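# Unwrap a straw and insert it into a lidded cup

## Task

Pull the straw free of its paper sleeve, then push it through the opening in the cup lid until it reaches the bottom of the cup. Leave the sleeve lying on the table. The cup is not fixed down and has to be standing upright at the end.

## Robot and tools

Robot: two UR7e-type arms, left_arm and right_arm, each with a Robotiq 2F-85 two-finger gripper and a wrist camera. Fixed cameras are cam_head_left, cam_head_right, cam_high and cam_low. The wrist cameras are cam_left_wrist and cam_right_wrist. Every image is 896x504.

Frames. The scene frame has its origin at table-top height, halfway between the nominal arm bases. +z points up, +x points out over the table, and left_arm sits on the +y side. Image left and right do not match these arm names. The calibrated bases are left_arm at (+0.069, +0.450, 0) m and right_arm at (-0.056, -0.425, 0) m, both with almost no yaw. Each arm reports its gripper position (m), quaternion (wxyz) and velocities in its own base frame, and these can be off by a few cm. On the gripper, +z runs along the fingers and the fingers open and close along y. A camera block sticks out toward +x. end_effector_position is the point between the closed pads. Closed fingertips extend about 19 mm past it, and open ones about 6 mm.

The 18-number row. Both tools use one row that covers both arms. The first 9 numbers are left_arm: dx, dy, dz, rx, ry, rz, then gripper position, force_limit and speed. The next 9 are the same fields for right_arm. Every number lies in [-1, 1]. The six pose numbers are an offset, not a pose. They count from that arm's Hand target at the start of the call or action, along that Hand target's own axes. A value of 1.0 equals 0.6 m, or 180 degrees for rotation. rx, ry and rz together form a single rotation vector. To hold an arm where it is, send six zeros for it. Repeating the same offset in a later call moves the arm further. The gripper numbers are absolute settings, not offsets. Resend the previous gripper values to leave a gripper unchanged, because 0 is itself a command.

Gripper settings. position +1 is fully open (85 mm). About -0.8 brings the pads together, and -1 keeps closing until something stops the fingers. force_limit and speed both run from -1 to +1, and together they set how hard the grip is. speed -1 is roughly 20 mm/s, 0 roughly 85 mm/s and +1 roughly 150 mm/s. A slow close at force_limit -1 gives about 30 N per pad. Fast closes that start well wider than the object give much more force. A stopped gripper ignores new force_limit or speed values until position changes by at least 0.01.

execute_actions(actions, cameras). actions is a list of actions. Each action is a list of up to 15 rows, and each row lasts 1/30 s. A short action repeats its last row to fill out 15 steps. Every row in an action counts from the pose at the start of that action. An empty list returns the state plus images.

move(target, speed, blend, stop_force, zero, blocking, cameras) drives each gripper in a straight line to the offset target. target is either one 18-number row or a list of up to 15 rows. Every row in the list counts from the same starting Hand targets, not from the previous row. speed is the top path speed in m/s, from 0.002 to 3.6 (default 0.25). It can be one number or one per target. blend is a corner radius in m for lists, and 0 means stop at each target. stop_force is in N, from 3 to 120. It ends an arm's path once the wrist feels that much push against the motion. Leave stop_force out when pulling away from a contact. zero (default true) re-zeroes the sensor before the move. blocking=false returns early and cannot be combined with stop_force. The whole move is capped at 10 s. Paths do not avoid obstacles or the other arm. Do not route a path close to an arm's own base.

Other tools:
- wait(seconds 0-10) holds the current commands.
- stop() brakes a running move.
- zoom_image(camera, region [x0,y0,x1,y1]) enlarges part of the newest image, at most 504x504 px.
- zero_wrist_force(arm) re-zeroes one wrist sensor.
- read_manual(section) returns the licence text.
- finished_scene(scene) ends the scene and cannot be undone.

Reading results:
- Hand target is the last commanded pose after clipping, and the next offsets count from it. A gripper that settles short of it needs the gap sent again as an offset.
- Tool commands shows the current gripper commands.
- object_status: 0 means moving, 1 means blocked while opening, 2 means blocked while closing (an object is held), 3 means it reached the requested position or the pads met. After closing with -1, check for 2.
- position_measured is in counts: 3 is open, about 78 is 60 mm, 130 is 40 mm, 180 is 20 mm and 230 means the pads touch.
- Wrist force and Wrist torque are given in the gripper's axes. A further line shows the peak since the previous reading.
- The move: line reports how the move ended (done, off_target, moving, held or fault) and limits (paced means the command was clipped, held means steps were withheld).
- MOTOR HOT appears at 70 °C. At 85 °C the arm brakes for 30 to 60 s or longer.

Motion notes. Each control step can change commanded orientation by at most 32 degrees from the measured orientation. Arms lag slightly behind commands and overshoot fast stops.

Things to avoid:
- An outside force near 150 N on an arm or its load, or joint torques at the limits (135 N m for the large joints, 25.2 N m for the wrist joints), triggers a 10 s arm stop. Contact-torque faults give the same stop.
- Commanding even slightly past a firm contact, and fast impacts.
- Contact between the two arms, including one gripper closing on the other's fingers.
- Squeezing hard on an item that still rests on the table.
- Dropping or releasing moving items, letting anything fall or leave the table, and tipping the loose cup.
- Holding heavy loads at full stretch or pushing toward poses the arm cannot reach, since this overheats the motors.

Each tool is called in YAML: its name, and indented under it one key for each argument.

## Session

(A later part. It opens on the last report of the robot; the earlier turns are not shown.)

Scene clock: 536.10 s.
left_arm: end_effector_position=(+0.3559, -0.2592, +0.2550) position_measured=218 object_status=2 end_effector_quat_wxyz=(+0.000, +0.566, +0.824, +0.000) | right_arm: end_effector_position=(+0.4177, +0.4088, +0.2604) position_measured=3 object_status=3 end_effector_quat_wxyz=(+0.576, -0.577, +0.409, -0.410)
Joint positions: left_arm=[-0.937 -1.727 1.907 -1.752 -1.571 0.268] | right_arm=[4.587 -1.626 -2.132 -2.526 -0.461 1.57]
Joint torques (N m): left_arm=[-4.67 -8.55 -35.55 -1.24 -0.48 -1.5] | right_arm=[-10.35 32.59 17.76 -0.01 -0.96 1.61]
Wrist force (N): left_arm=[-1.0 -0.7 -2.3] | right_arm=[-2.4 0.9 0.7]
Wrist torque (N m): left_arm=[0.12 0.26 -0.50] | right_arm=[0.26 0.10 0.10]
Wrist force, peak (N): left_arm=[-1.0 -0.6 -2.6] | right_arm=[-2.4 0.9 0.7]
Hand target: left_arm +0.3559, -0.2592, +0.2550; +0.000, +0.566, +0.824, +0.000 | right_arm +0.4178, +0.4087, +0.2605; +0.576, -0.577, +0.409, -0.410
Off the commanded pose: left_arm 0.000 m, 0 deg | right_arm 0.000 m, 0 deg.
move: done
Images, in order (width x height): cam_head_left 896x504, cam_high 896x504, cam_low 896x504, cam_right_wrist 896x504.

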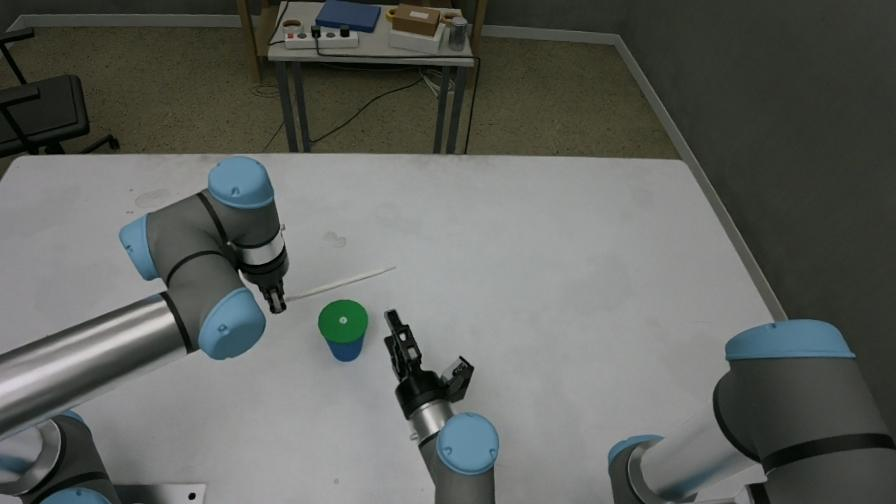

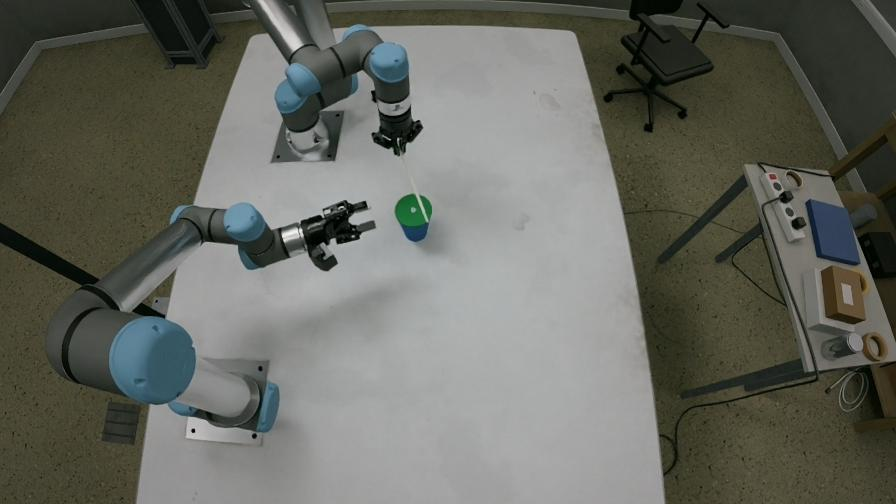

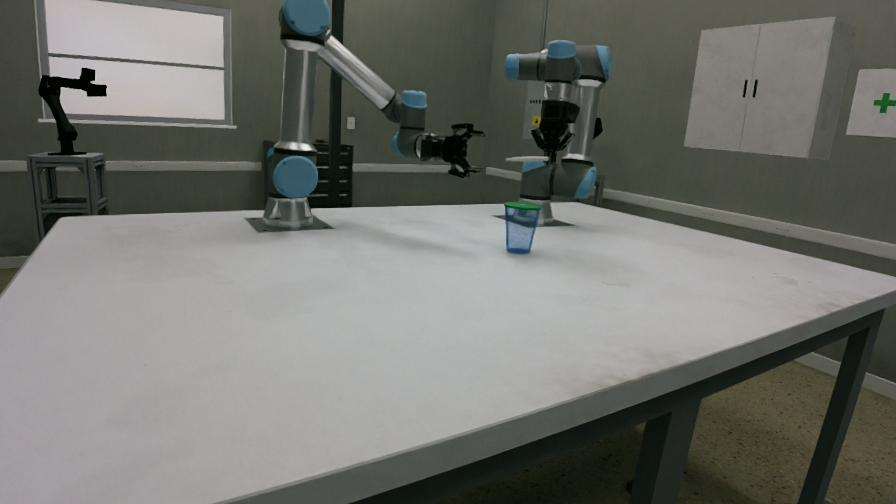

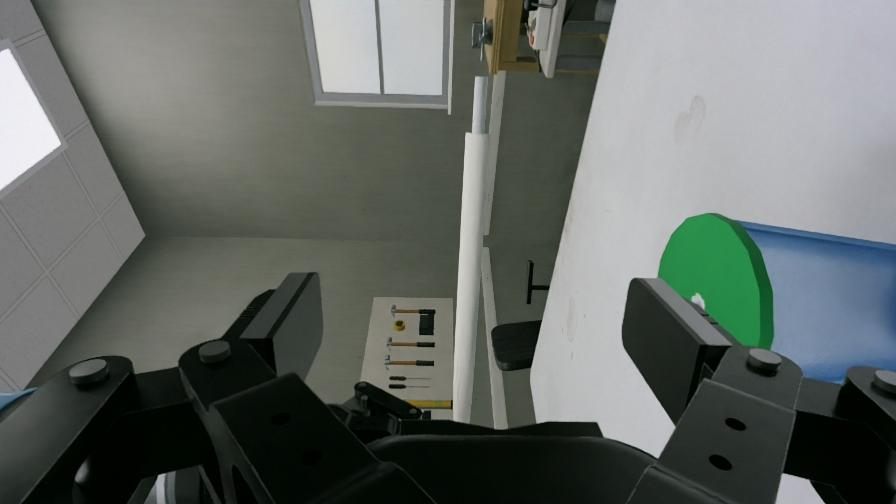

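move:
  target: [0,0,0,0,0,0,-1,-0.8,-1,0.0833,0.01,0.1,0,0,0,1,1,1]
  speed: 0.3
  cameras: ["cam_right_wrist"]

Scene clock: 560.43 s.
left_arm: end_effector_position=(+0.3559, -0.2592, +0.2550) position_measured=218 object_status=2 end_effector_quat_wxyz=(+0.000, +0.566, +0.824, +0.000) | right_arm: end_effector_position=(+0.4909, +0.3814, +0.2545) position_measured=3 object_status=3 end_effector_quat_wxyz=(+0.576, -0.577, +0.409, -0.410)
Joint positions: left_arm=[-0.937 -1.727 1.907 -1.752 -1.571 0.268] | right_arm=[4.367 -1.679 -2.091 -2.513 -0.681 1.57]
Joint torques (N m): left_arm=[-5.16 -8.37 -35.54 -1.23 -0.3 -1.43] | right_arm=[-8.71 33.57 13.05 -0.45 -1.16 -1.69]
Wrist force (N): left_arm=[-1.1 -0.6 -2.3] | right_arm=[-1.6 0.4 0.4]
Wrist torque (N m): left_arm=[0.13 0.27 -0.51] | right_arm=[0.18 -0.03 0.06]
Wrist force, peak (N): left_arm=[-1.1 -0.6 -2.6] | right_arm=[-3.5 0.3 -1.0]
Hand target: left_arm +0.3559, -0.2592, +0.2550; +0.000, +0.566, +0.824, +0.000 | right_arm +0.4909, +0.3813, +0.2545; +0.576, -0.577, +0.409, -0.410
Off the commanded pose: left_arm 0.000 m, 0 deg | right_arm 0.000 m, 0 deg.
move: done
Images, in order (width x height): cam_right_wrist 896x504.

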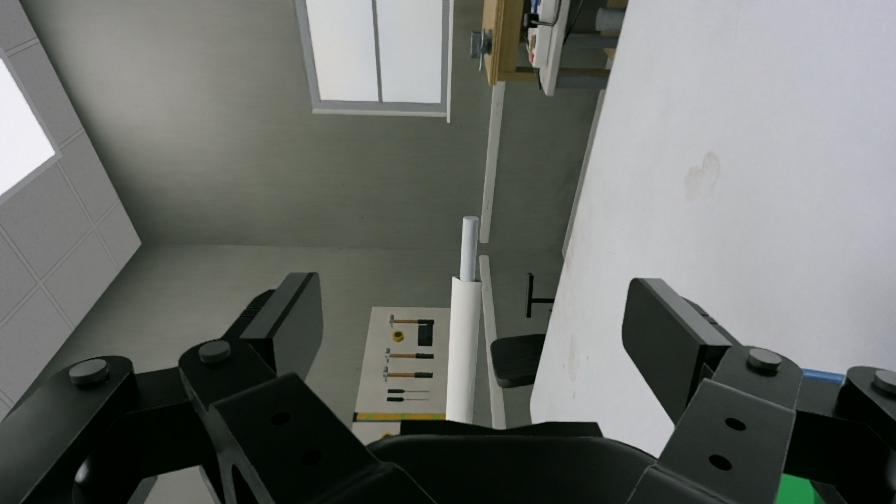

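move:
  target:
    - [0,0,0,0,0,0,-1,-0.8,-1,0.005,-0.002,0.0967,0,0,0,1,-0.5,-1]
    - [0,0,0,0,0,0,-1,-0.8,-1,0.005,-0.002,0.0967,0,0,0,-1,-0.5,-1]
  speed: 0.15
  cameras: ["cam_right_wrist","cam_high"]

Scene clock: 586.67 s.
left_arm: end_effector_position=(+0.3559, -0.2592, +0.2550) position_measured=218 object_status=2 end_effector_quat_wxyz=(+0.000, +0.566, +0.824, +0.000) | right_arm: end_effector_position=(+0.5467, +0.3976, +0.2557) position_measured=217 object_status=0 end_effector_quat_wxyz=(+0.576, -0.577, +0.409, -0.410)
Joint positions: left_arm=[-0.937 -1.727 1.907 -1.752 -1.571 0.268] | right_arm=[4.252 -1.789 -1.954 -2.54 -0.797 1.57]
Joint torques (N m): left_arm=[-4.32 -8.55 -36.14 -1.34 -0.21 -1.31] | right_arm=[12.5 19.66 28.35 2.91 -1.22 1.35]
Wrist force (N): left_arm=[-0.7 -0.5 -2.2] | right_arm=[-1.3 1.1 0.2]
Wrist torque (N m): left_arm=[0.15 0.22 -0.51] | right_arm=[0.30 -0.07 0.08]
Wrist force, peak (N): left_arm=[-1.1 -0.7 -2.5] | right_arm=[-1.6 0.8 2.1]
Hand target: left_arm +0.3559, -0.2592, +0.2550; +0.000, +0.566, +0.824, +0.000 | right_arm +0.5467, +0.3976, +0.2557; +0.576, -0.577, +0.409, -0.410
Off the commanded pose: left_arm 0.000 m, 0 deg | right_arm 0.000 m, 0 deg.
move: done
Images, in order (width x height): cam_high 896x504, cam_right_wrist 896x504.

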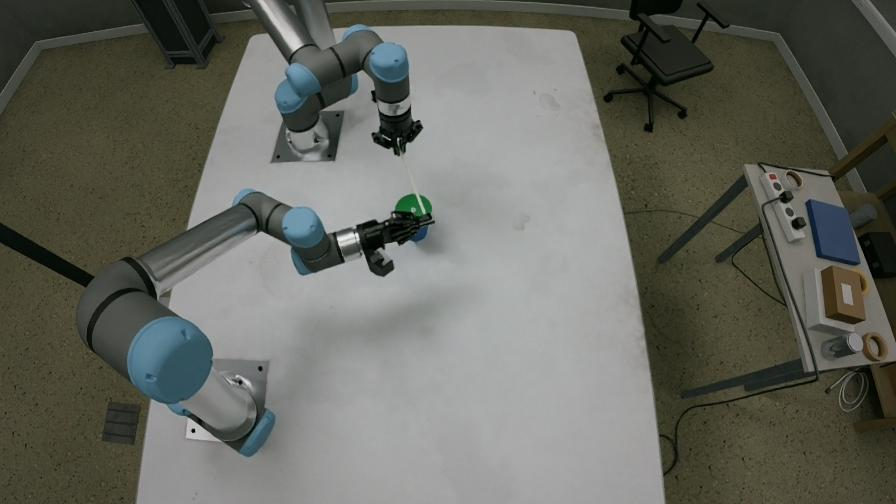

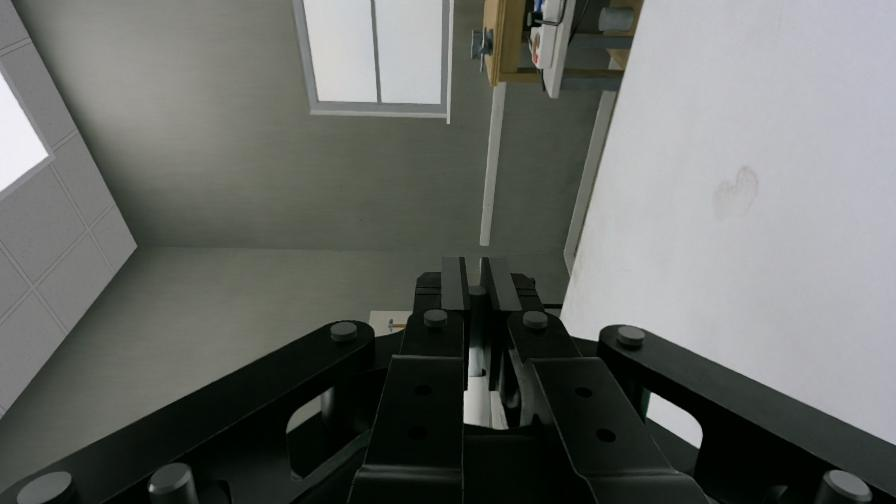

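move:
  target: [0,0,0,0,0,0,-1,-0.8,-1,0.0667,0,0,0,0,0,-1,-0.5,-1]
  speed: 0.05
  stop_force: 60
  cameras: ["cam_right_wrist","cam_high"]

Scene clock: 598.80 s.
left_arm: end_effector_position=(+0.3559, -0.2592, +0.2550) position_measured=218 object_status=2 end_effector_quat_wxyz=(+0.000, +0.566, +0.824, +0.000) | right_arm: end_effector_position=(+0.5599, +0.3599, +0.2558) position_measured=217 object_status=2 end_effector_quat_wxyz=(+0.576, -0.577, +0.409, -0.410)
Joint positions: left_arm=[-0.937 -1.727 1.907 -1.752 -1.571 0.268] | right_arm=[4.179 -1.753 -2 -2.531 -0.87 1.57]
Joint torques (N m): left_arm=[-4.87 -8.55 -27.85 -4.56 -0.08 -1.29] | right_arm=[12.8 15.33 28.81 0.21 -0.38 -0.78]
Wrist force (N): left_arm=[-0.4 -0.8 -2.5] | right_arm=[-1.3 1.2 0.2]
Wrist torque (N m): left_arm=[0.12 0.22 -0.50] | right_arm=[0.29 0.00 0.10]
Wrist force, peak (N): left_arm=[-3.8 -0.5 -2.3] | right_arm=[-4.8 0.9 0.2]
Hand target: left_arm +0.3559, -0.2592, +0.2550; +0.000, +0.566, +0.824, +0.000 | right_arm +0.5599, +0.3599, +0.2558; +0.576, -0.577, +0.409, -0.410
Off the commanded pose: left_arm 0.000 m, 0 deg | right_arm 0.000 m, 0 deg.
move: done
Images, in order (width x height): cam_high 896x504, cam_right_wrist 896x504.

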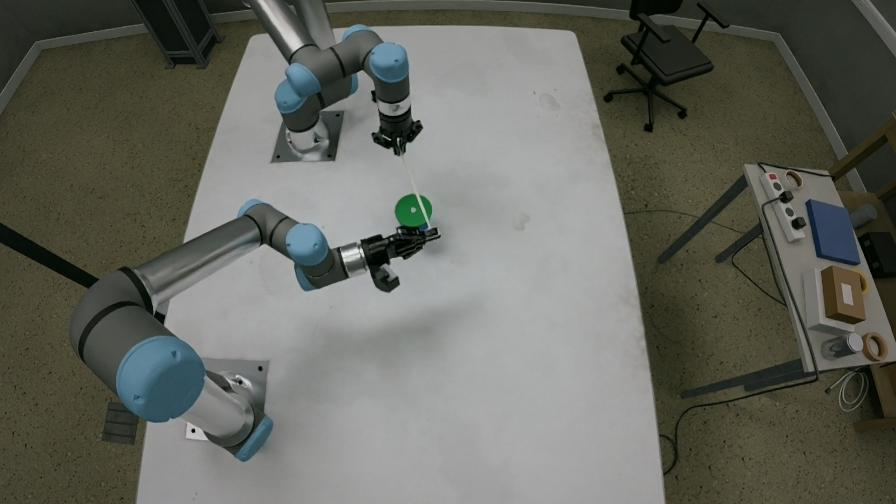

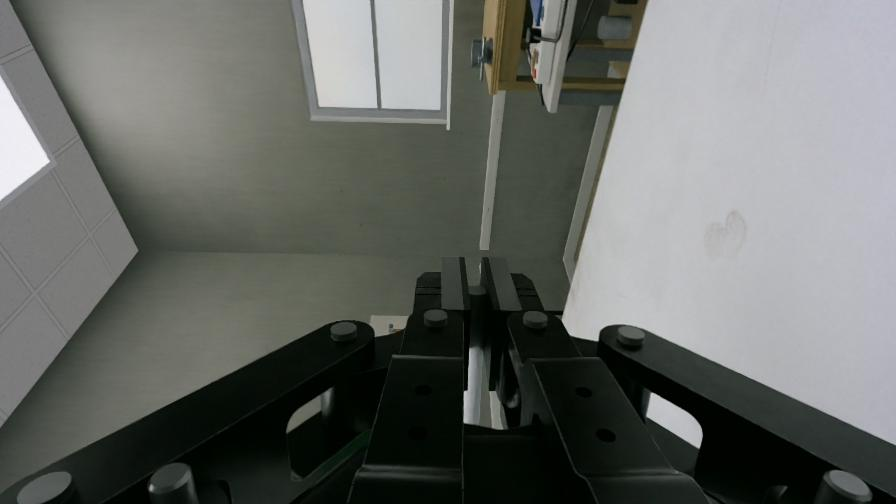

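move:
  target: [0,0,0,0,0,0,-1,-0.8,-1,0.38,0,0,0,0,0,-1,-0.5,-1]
  speed: 0.12
  cameras: ["cam_right_wrist","cam_high","cam_head_left","cam_low"]

Scene clock: 607.67 s.
left_arm: end_effector_position=(+0.3559, -0.2592, +0.2550) position_measured=218 object_status=2 end_effector_quat_wxyz=(+0.000, +0.566, +0.824, +0.000) | right_arm: end_effector_position=(+0.6351, +0.1447, +0.2560) position_measured=217 object_status=2 end_effector_quat_wxyz=(+0.576, -0.577, +0.409, -0.410)
Joint positions: left_arm=[-0.937 -1.727 1.907 -1.752 -1.571 0.268] | right_arm=[3.635 -1.701 -2.062 -2.521 -1.413 1.57]
Joint torques (N m): left_arm=[-4.98 -8.78 -16.76 -1.48 0.02 -1.33] | right_arm=[-3.97 37.34 13.19 1.92 -0.91 -1.3]
Wrist force (N): left_arm=[-1.1 -0.4 -2.3] | right_arm=[-1.7 1.0 0.8]
Wrist torque (N m): left_arm=[0.16 0.26 -0.51] | right_arm=[0.22 -0.02 0.05]
Wrist force, peak (N): left_arm=[-1.8 -0.4 -2.6] | right_arm=[-4.2 1.0 0.1]
Hand target: left_arm +0.3559, -0.2592, +0.2550; +0.000, +0.566, +0.824, +0.000 | right_arm +0.6351, +0.1446, +0.2560; +0.576, -0.577, +0.409, -0.410
Off the commanded pose: left_arm 0.000 m, 0 deg | right_arm 0.000 m, 0 deg.
move: done
Images, in order (width x height): cam_head_left 896x504, cam_high 896x504, cam_low 896x504, cam_right_wrist 896x504.

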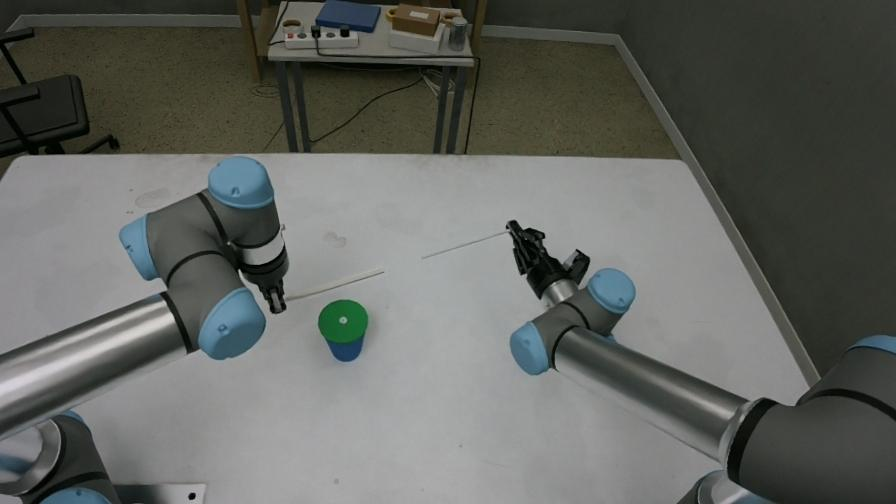

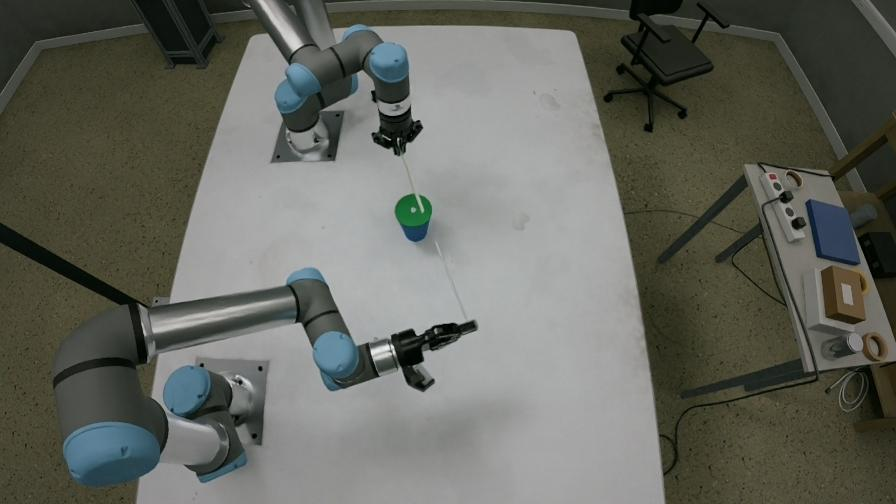

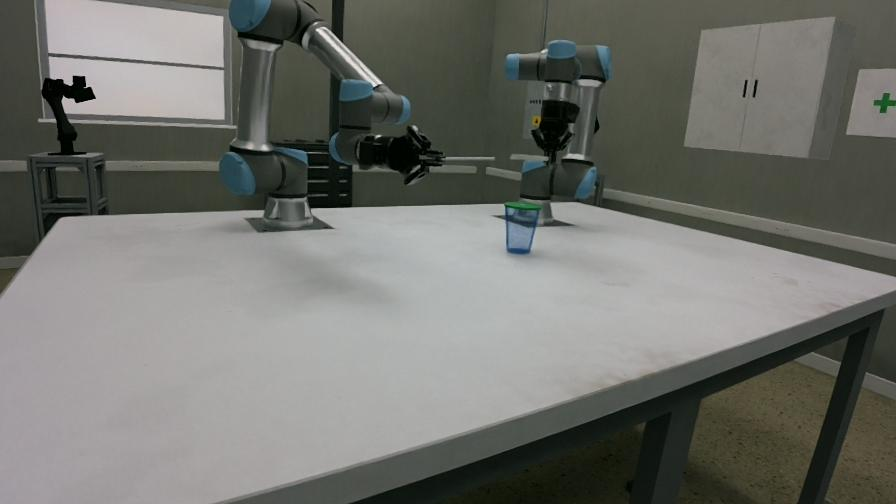

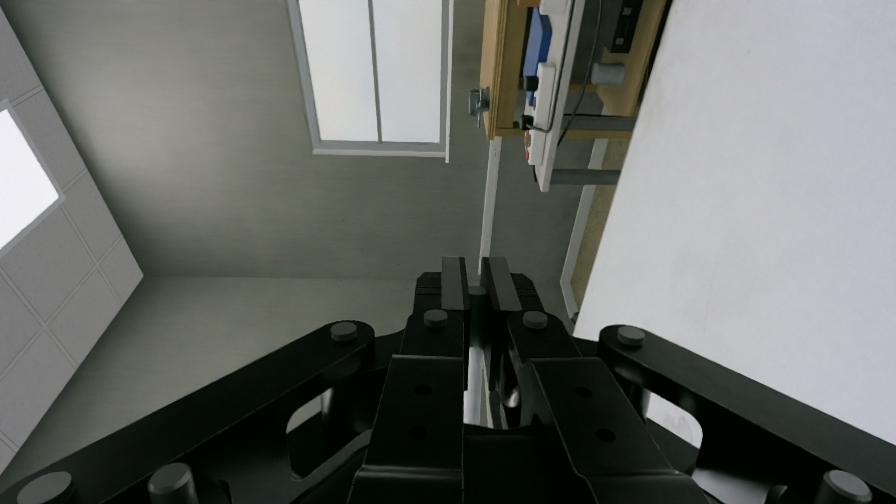

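move:
  target:
    - [0.3263,0.1675,0,0,0,0,-1,-0.8,-1,-0.2,-0.24,-0.1617,0,0,-0.35,-1,-0.5,-1]
    - [0.3263,0.1675,0.2917,0,0.022,0,-1,-0.8,-1,-0.6233,-0.24,-0.1617,0,0,-0.5,-1,-0.5,-1]
  speed: 0.3
  blend: [0.04,0]
  cameras: ["all"]

Scene clock: 679.67 s.
left_arm: end_effector_position=(+0.3796, -0.0406, +0.0799) position_measured=218 object_status=2 end_effector_quat_wxyz=(-0.028, +0.566, +0.824, +0.019) | right_arm: end_effector_position=(+0.4201, +0.4657, +0.3996) position_measured=217 object_status=2 end_effector_quat_wxyz=(-0.118, +0.697, +0.119, +0.697)
Joint positions: left_arm=[-0.495 -1.665 2.337 -2.191 -1.527 0.708] | right_arm=[4.599 -1.609 -1.758 -2.916 -0.45 -0.001]
Joint torques (N m): left_arm=[7.38 -8.34 -20.2 -4.3 -0.59 2.29] | right_arm=[4.57 12.88 32.42 -0.84 0.99 -1.6]
Wrist force (N): left_arm=[-0.8 -0.7 -2.2] | right_arm=[0.7 0.4 -0.9]
Wrist torque (N m): left_arm=[0.12 0.21 -0.36] | right_arm=[-0.02 -0.08 0.00]
Wrist force, peak (N): left_arm=[0.0 -0.3 -3.7] | right_arm=[0.4 -3.4 -1.0]
Hand target: left_arm +0.3796, -0.0406, +0.0798; -0.028, +0.566, +0.824, +0.019 | right_arm +0.4201, +0.4658, +0.3996; -0.118, +0.697, +0.119, +0.697
Off the commanded pose: left_arm 0.000 m, 0 deg | right_arm 0.000 m, 0 deg.
move: done

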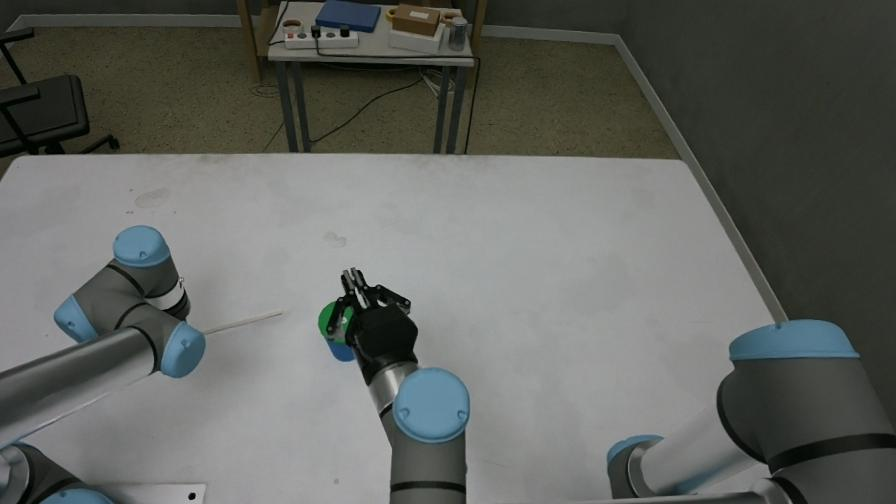

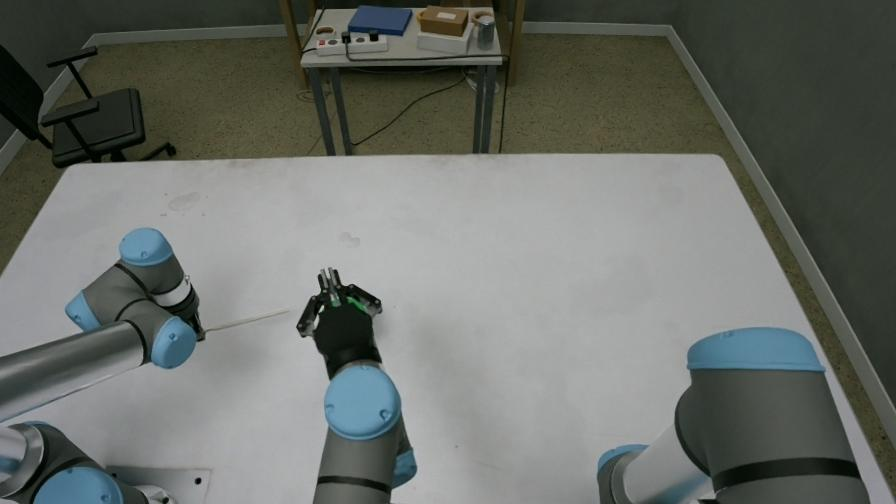

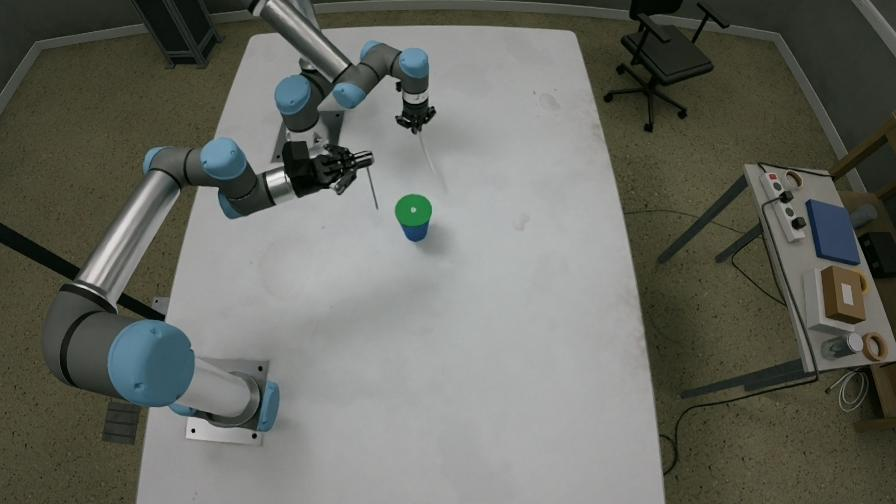

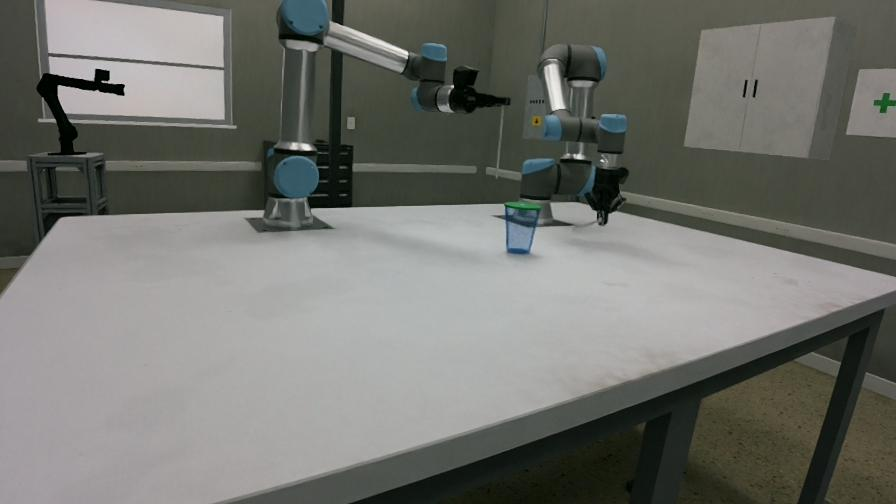

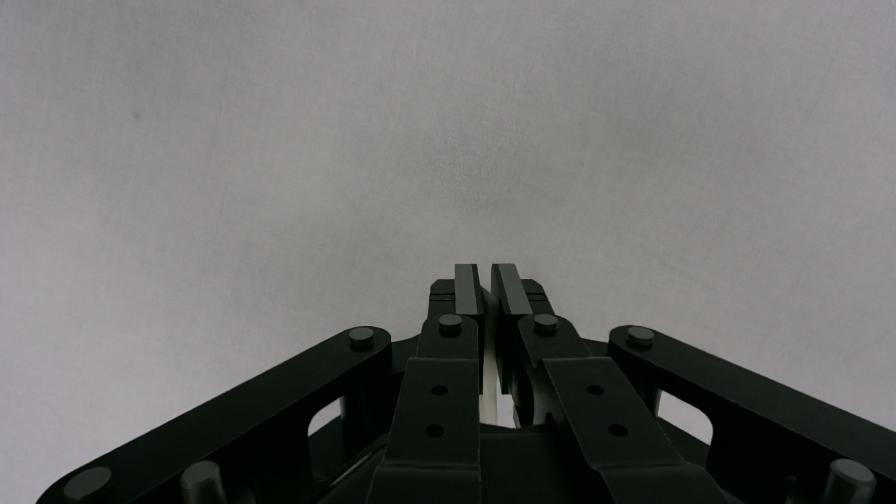

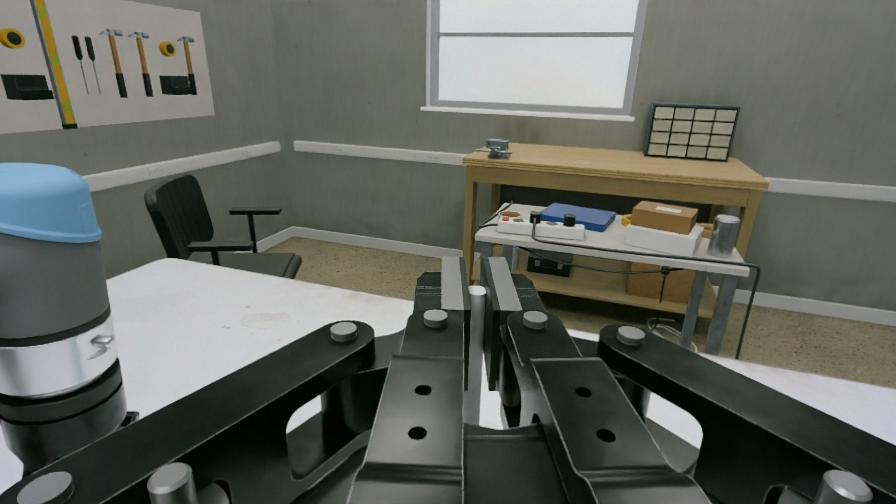

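move:
  target: [0,0,0.11,0,0,0,-1,-0.8,-1,0,0,0,0,0,0,-1,-0.5,-1]
  speed: 0.04
  stop_force: 5
  cameras: ["cam_low","cam_high","cam_head_right"]

zoom_image:
  camera: "cam_low"
  region: [480, 140, 660, 270]

Scene clock: 690.63 s.
left_arm: end_effector_position=(+0.3784, -0.0369, +0.0209) position_measured=218 object_status=2 end_effector_quat_wxyz=(-0.028, +0.566, +0.824, +0.019) | right_arm: end_effector_position=(+0.4201, +0.4658, +0.3996) position_measured=217 object_status=2 end_effector_quat_wxyz=(-0.118, +0.697, +0.119, +0.697)
Joint positions: left_arm=[-0.488 -1.528 2.418 -2.41 -1.526 0.715] | right_arm=[4.599 -1.61 -1.758 -2.916 -0.449 -0.001]
Joint torques (N m): left_arm=[0.04 -17.15 -16.04 -3.49 0.29 0.19] | right_arm=[10.84 12.09 32 -0.78 1.5 -1.57]
Wrist force (N): left_arm=[-0.5 -0.4 -2.1] | right_arm=[0.4 0.3 -0.9]
Wrist torque (N m): left_arm=[0.16 0.16 -0.48] | right_arm=[-0.02 -0.02 0.01]
Wrist force, peak (N): left_arm=[19.3 -10.9 -110.8] | right_arm=[0.9 0.1 -1.2]
Hand target: left_arm +0.3784, -0.0369, +0.0209; -0.028, +0.566, +0.824, +0.019 (not the last commanded pose) | right_arm +0.4201, +0.4658, +0.3996; -0.118, +0.697, +0.119, +0.697
Tool commands: left_gripper/position=-1.0 left_gripper/force_limit=-0.796078 left_gripper/speed=-1.0 right_gripper/position=-1.0 right_gripper/force_limit=-0.5 right_gripper/speed=-1.0
Off the commanded pose: left_arm 0.007 m, 0 deg | right_arm 0.000 m, 0 deg.
FORCE FAULT: contact force on the left arm reached its limit, and that arm stopped. The contact can be on any part of that arm, not only on its tool. That arm's remaining commands of this call were not run. That arm is still stopped at the end of this call. That arm stays stopped for about 10 more seconds. Until then a move that you send moves the other arm only, and its call returns only when the move has ended. Once the stop has ended, the next robot result says so. If the stop ends while you think or write, that arm runs what you send next, counted from a new Hand target: where the arm stands when the stop ends. While its stop runs, that arm takes no new command, but its gripper still runs the gripper command that each later call begins with. Until it ends, the stop uses up actions while you think or wait. An arm that is not stopped still takes commands.
move: fault (left_arm)
Images, in order (width x height): cam_head_right 896x504, cam_high 896x504, cam_low 896x504.

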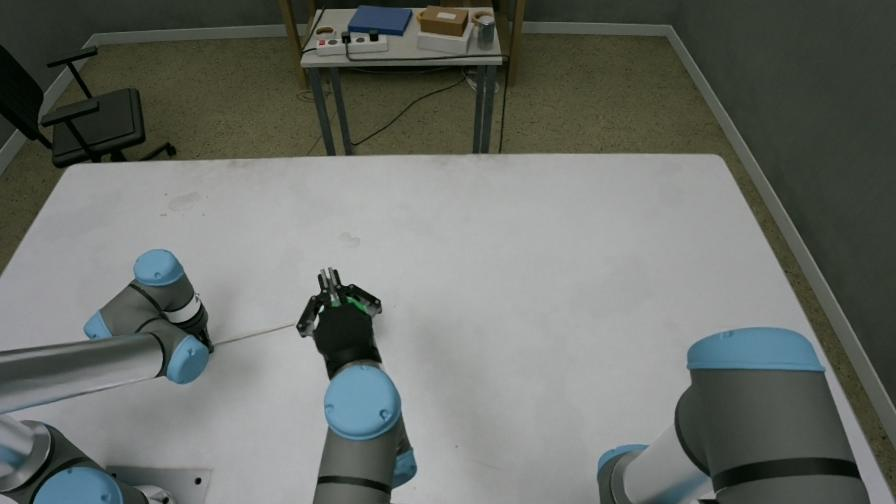

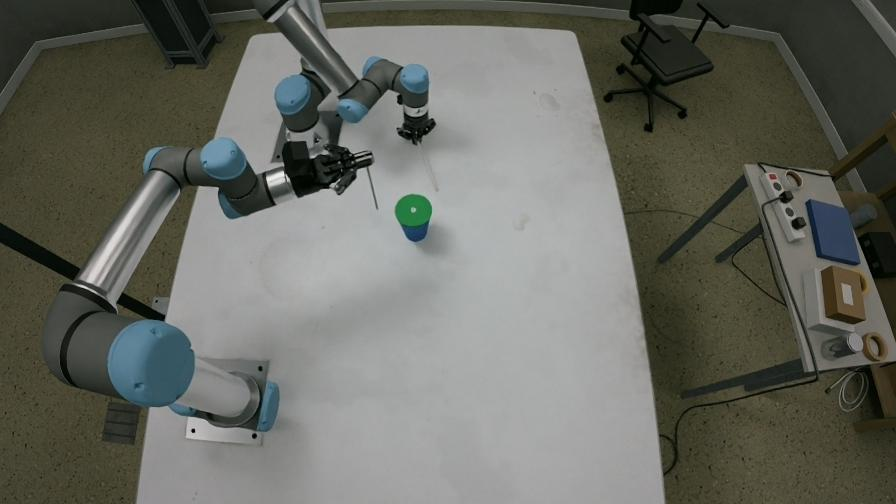

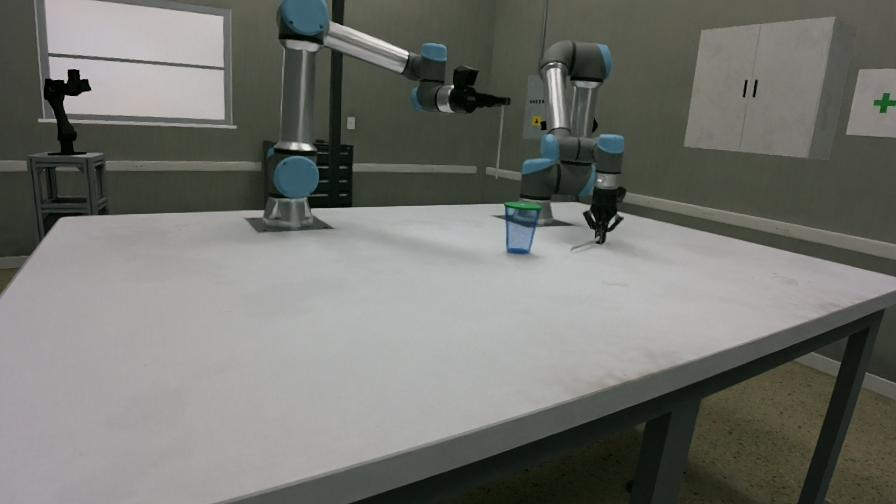

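Scaled by 2.800 from the camera's 896x504 image, which has a finer 1280x720 frame.

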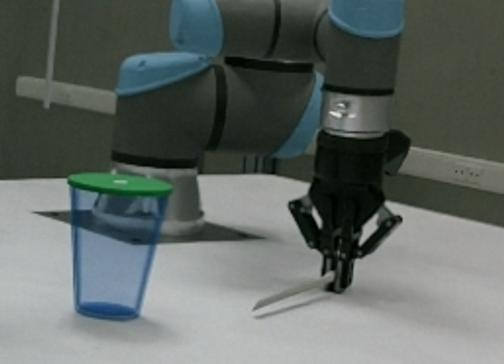

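move:
  target: [0,0,0,0,0,0,0,-0.8,-1,0.033,-0.025,0.166,0,0,0,-1,-0.5,-1]
  speed: 0.1
  cameras: ["cam_left_wrist","cam_low"]

Scene clock: 728.77 s.
left_arm: end_effector_position=(+0.3784, -0.0369, +0.0209) position_measured=128 object_status=0 end_effector_quat_wxyz=(-0.028, +0.566, +0.824, +0.019) | right_arm: end_effector_position=(+0.5092, +0.5129, +0.4194) position_measured=217 object_status=2 end_effector_quat_wxyz=(-0.118, +0.697, +0.119, +0.697)
Joint positions: left_arm=[-0.488 -1.528 2.418 -2.41 -1.526 0.715] | right_arm=[4.423 -1.804 -1.483 -2.996 -0.626 -0.001]
Joint torques (N m): left_arm=[0.21 -18.04 -16.69 -2.8 0.21 0.16] | right_arm=[12.24 44.08 32.92 3.18 -1.04 -0.85]
Wrist force (N): left_arm=[-0.5 -0.2 -2.0] | right_arm=[0.7 0.2 -0.9]
Wrist torque (N m): left_arm=[0.18 0.16 -0.48] | right_arm=[-0.03 -0.07 -0.04]
Wrist force, peak (N): left_arm=[-0.6 -0.7 -3.5] | right_arm=[0.6 0.3 -2.0]
Hand target: left_arm +0.3784, -0.0369, +0.0209; -0.028, +0.566, +0.824, +0.019 | right_arm +0.5092, +0.5129, +0.4194; -0.118, +0.697, +0.119, +0.697
Off the commanded pose: left_arm 0.000 m, 0 deg | right_arm 0.000 m, 0 deg.
FORCE FAULT, CONTINUED: the left arm's stop, for the force fault that an earlier result reported, is over. The rest of the stop counts as 19 of the actions that you can send in this scene. The stop ended before this call began, so that arm ran this call's commands, counted from a new Hand target: where the arm stood when the stop ended.
move: done
Images, in order (width x height): cam_low 896x504, cam_left_wrist 896x504.

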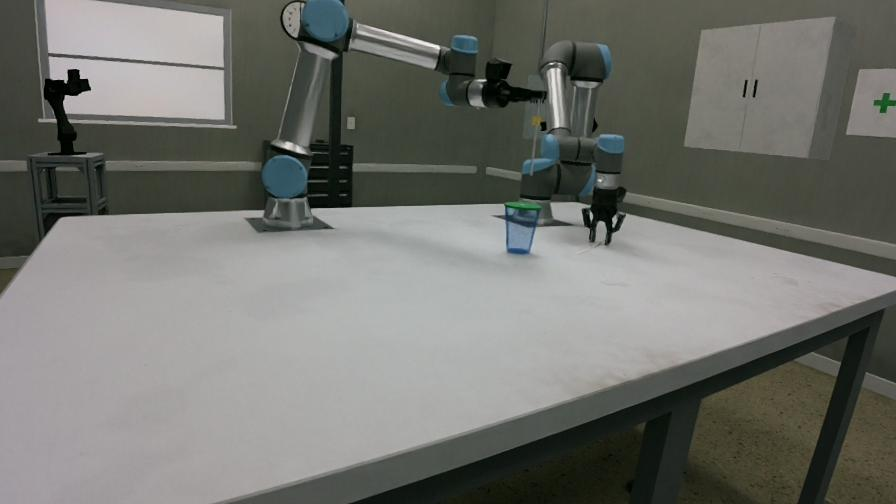

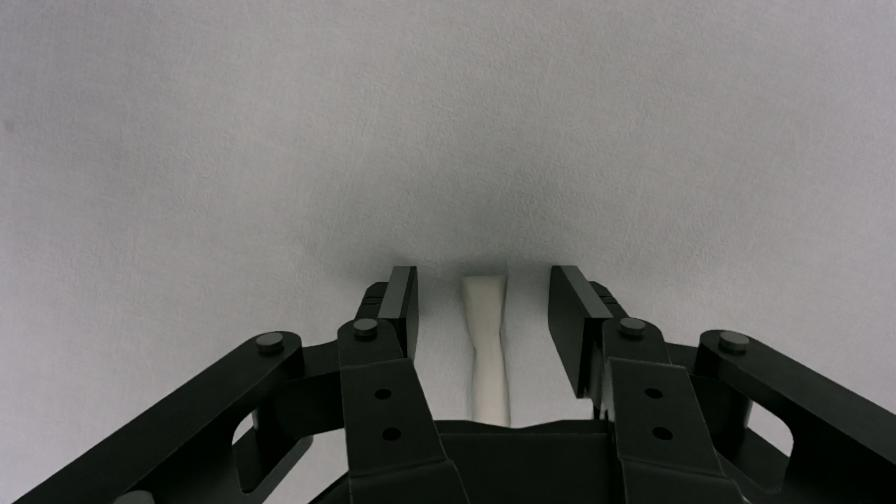

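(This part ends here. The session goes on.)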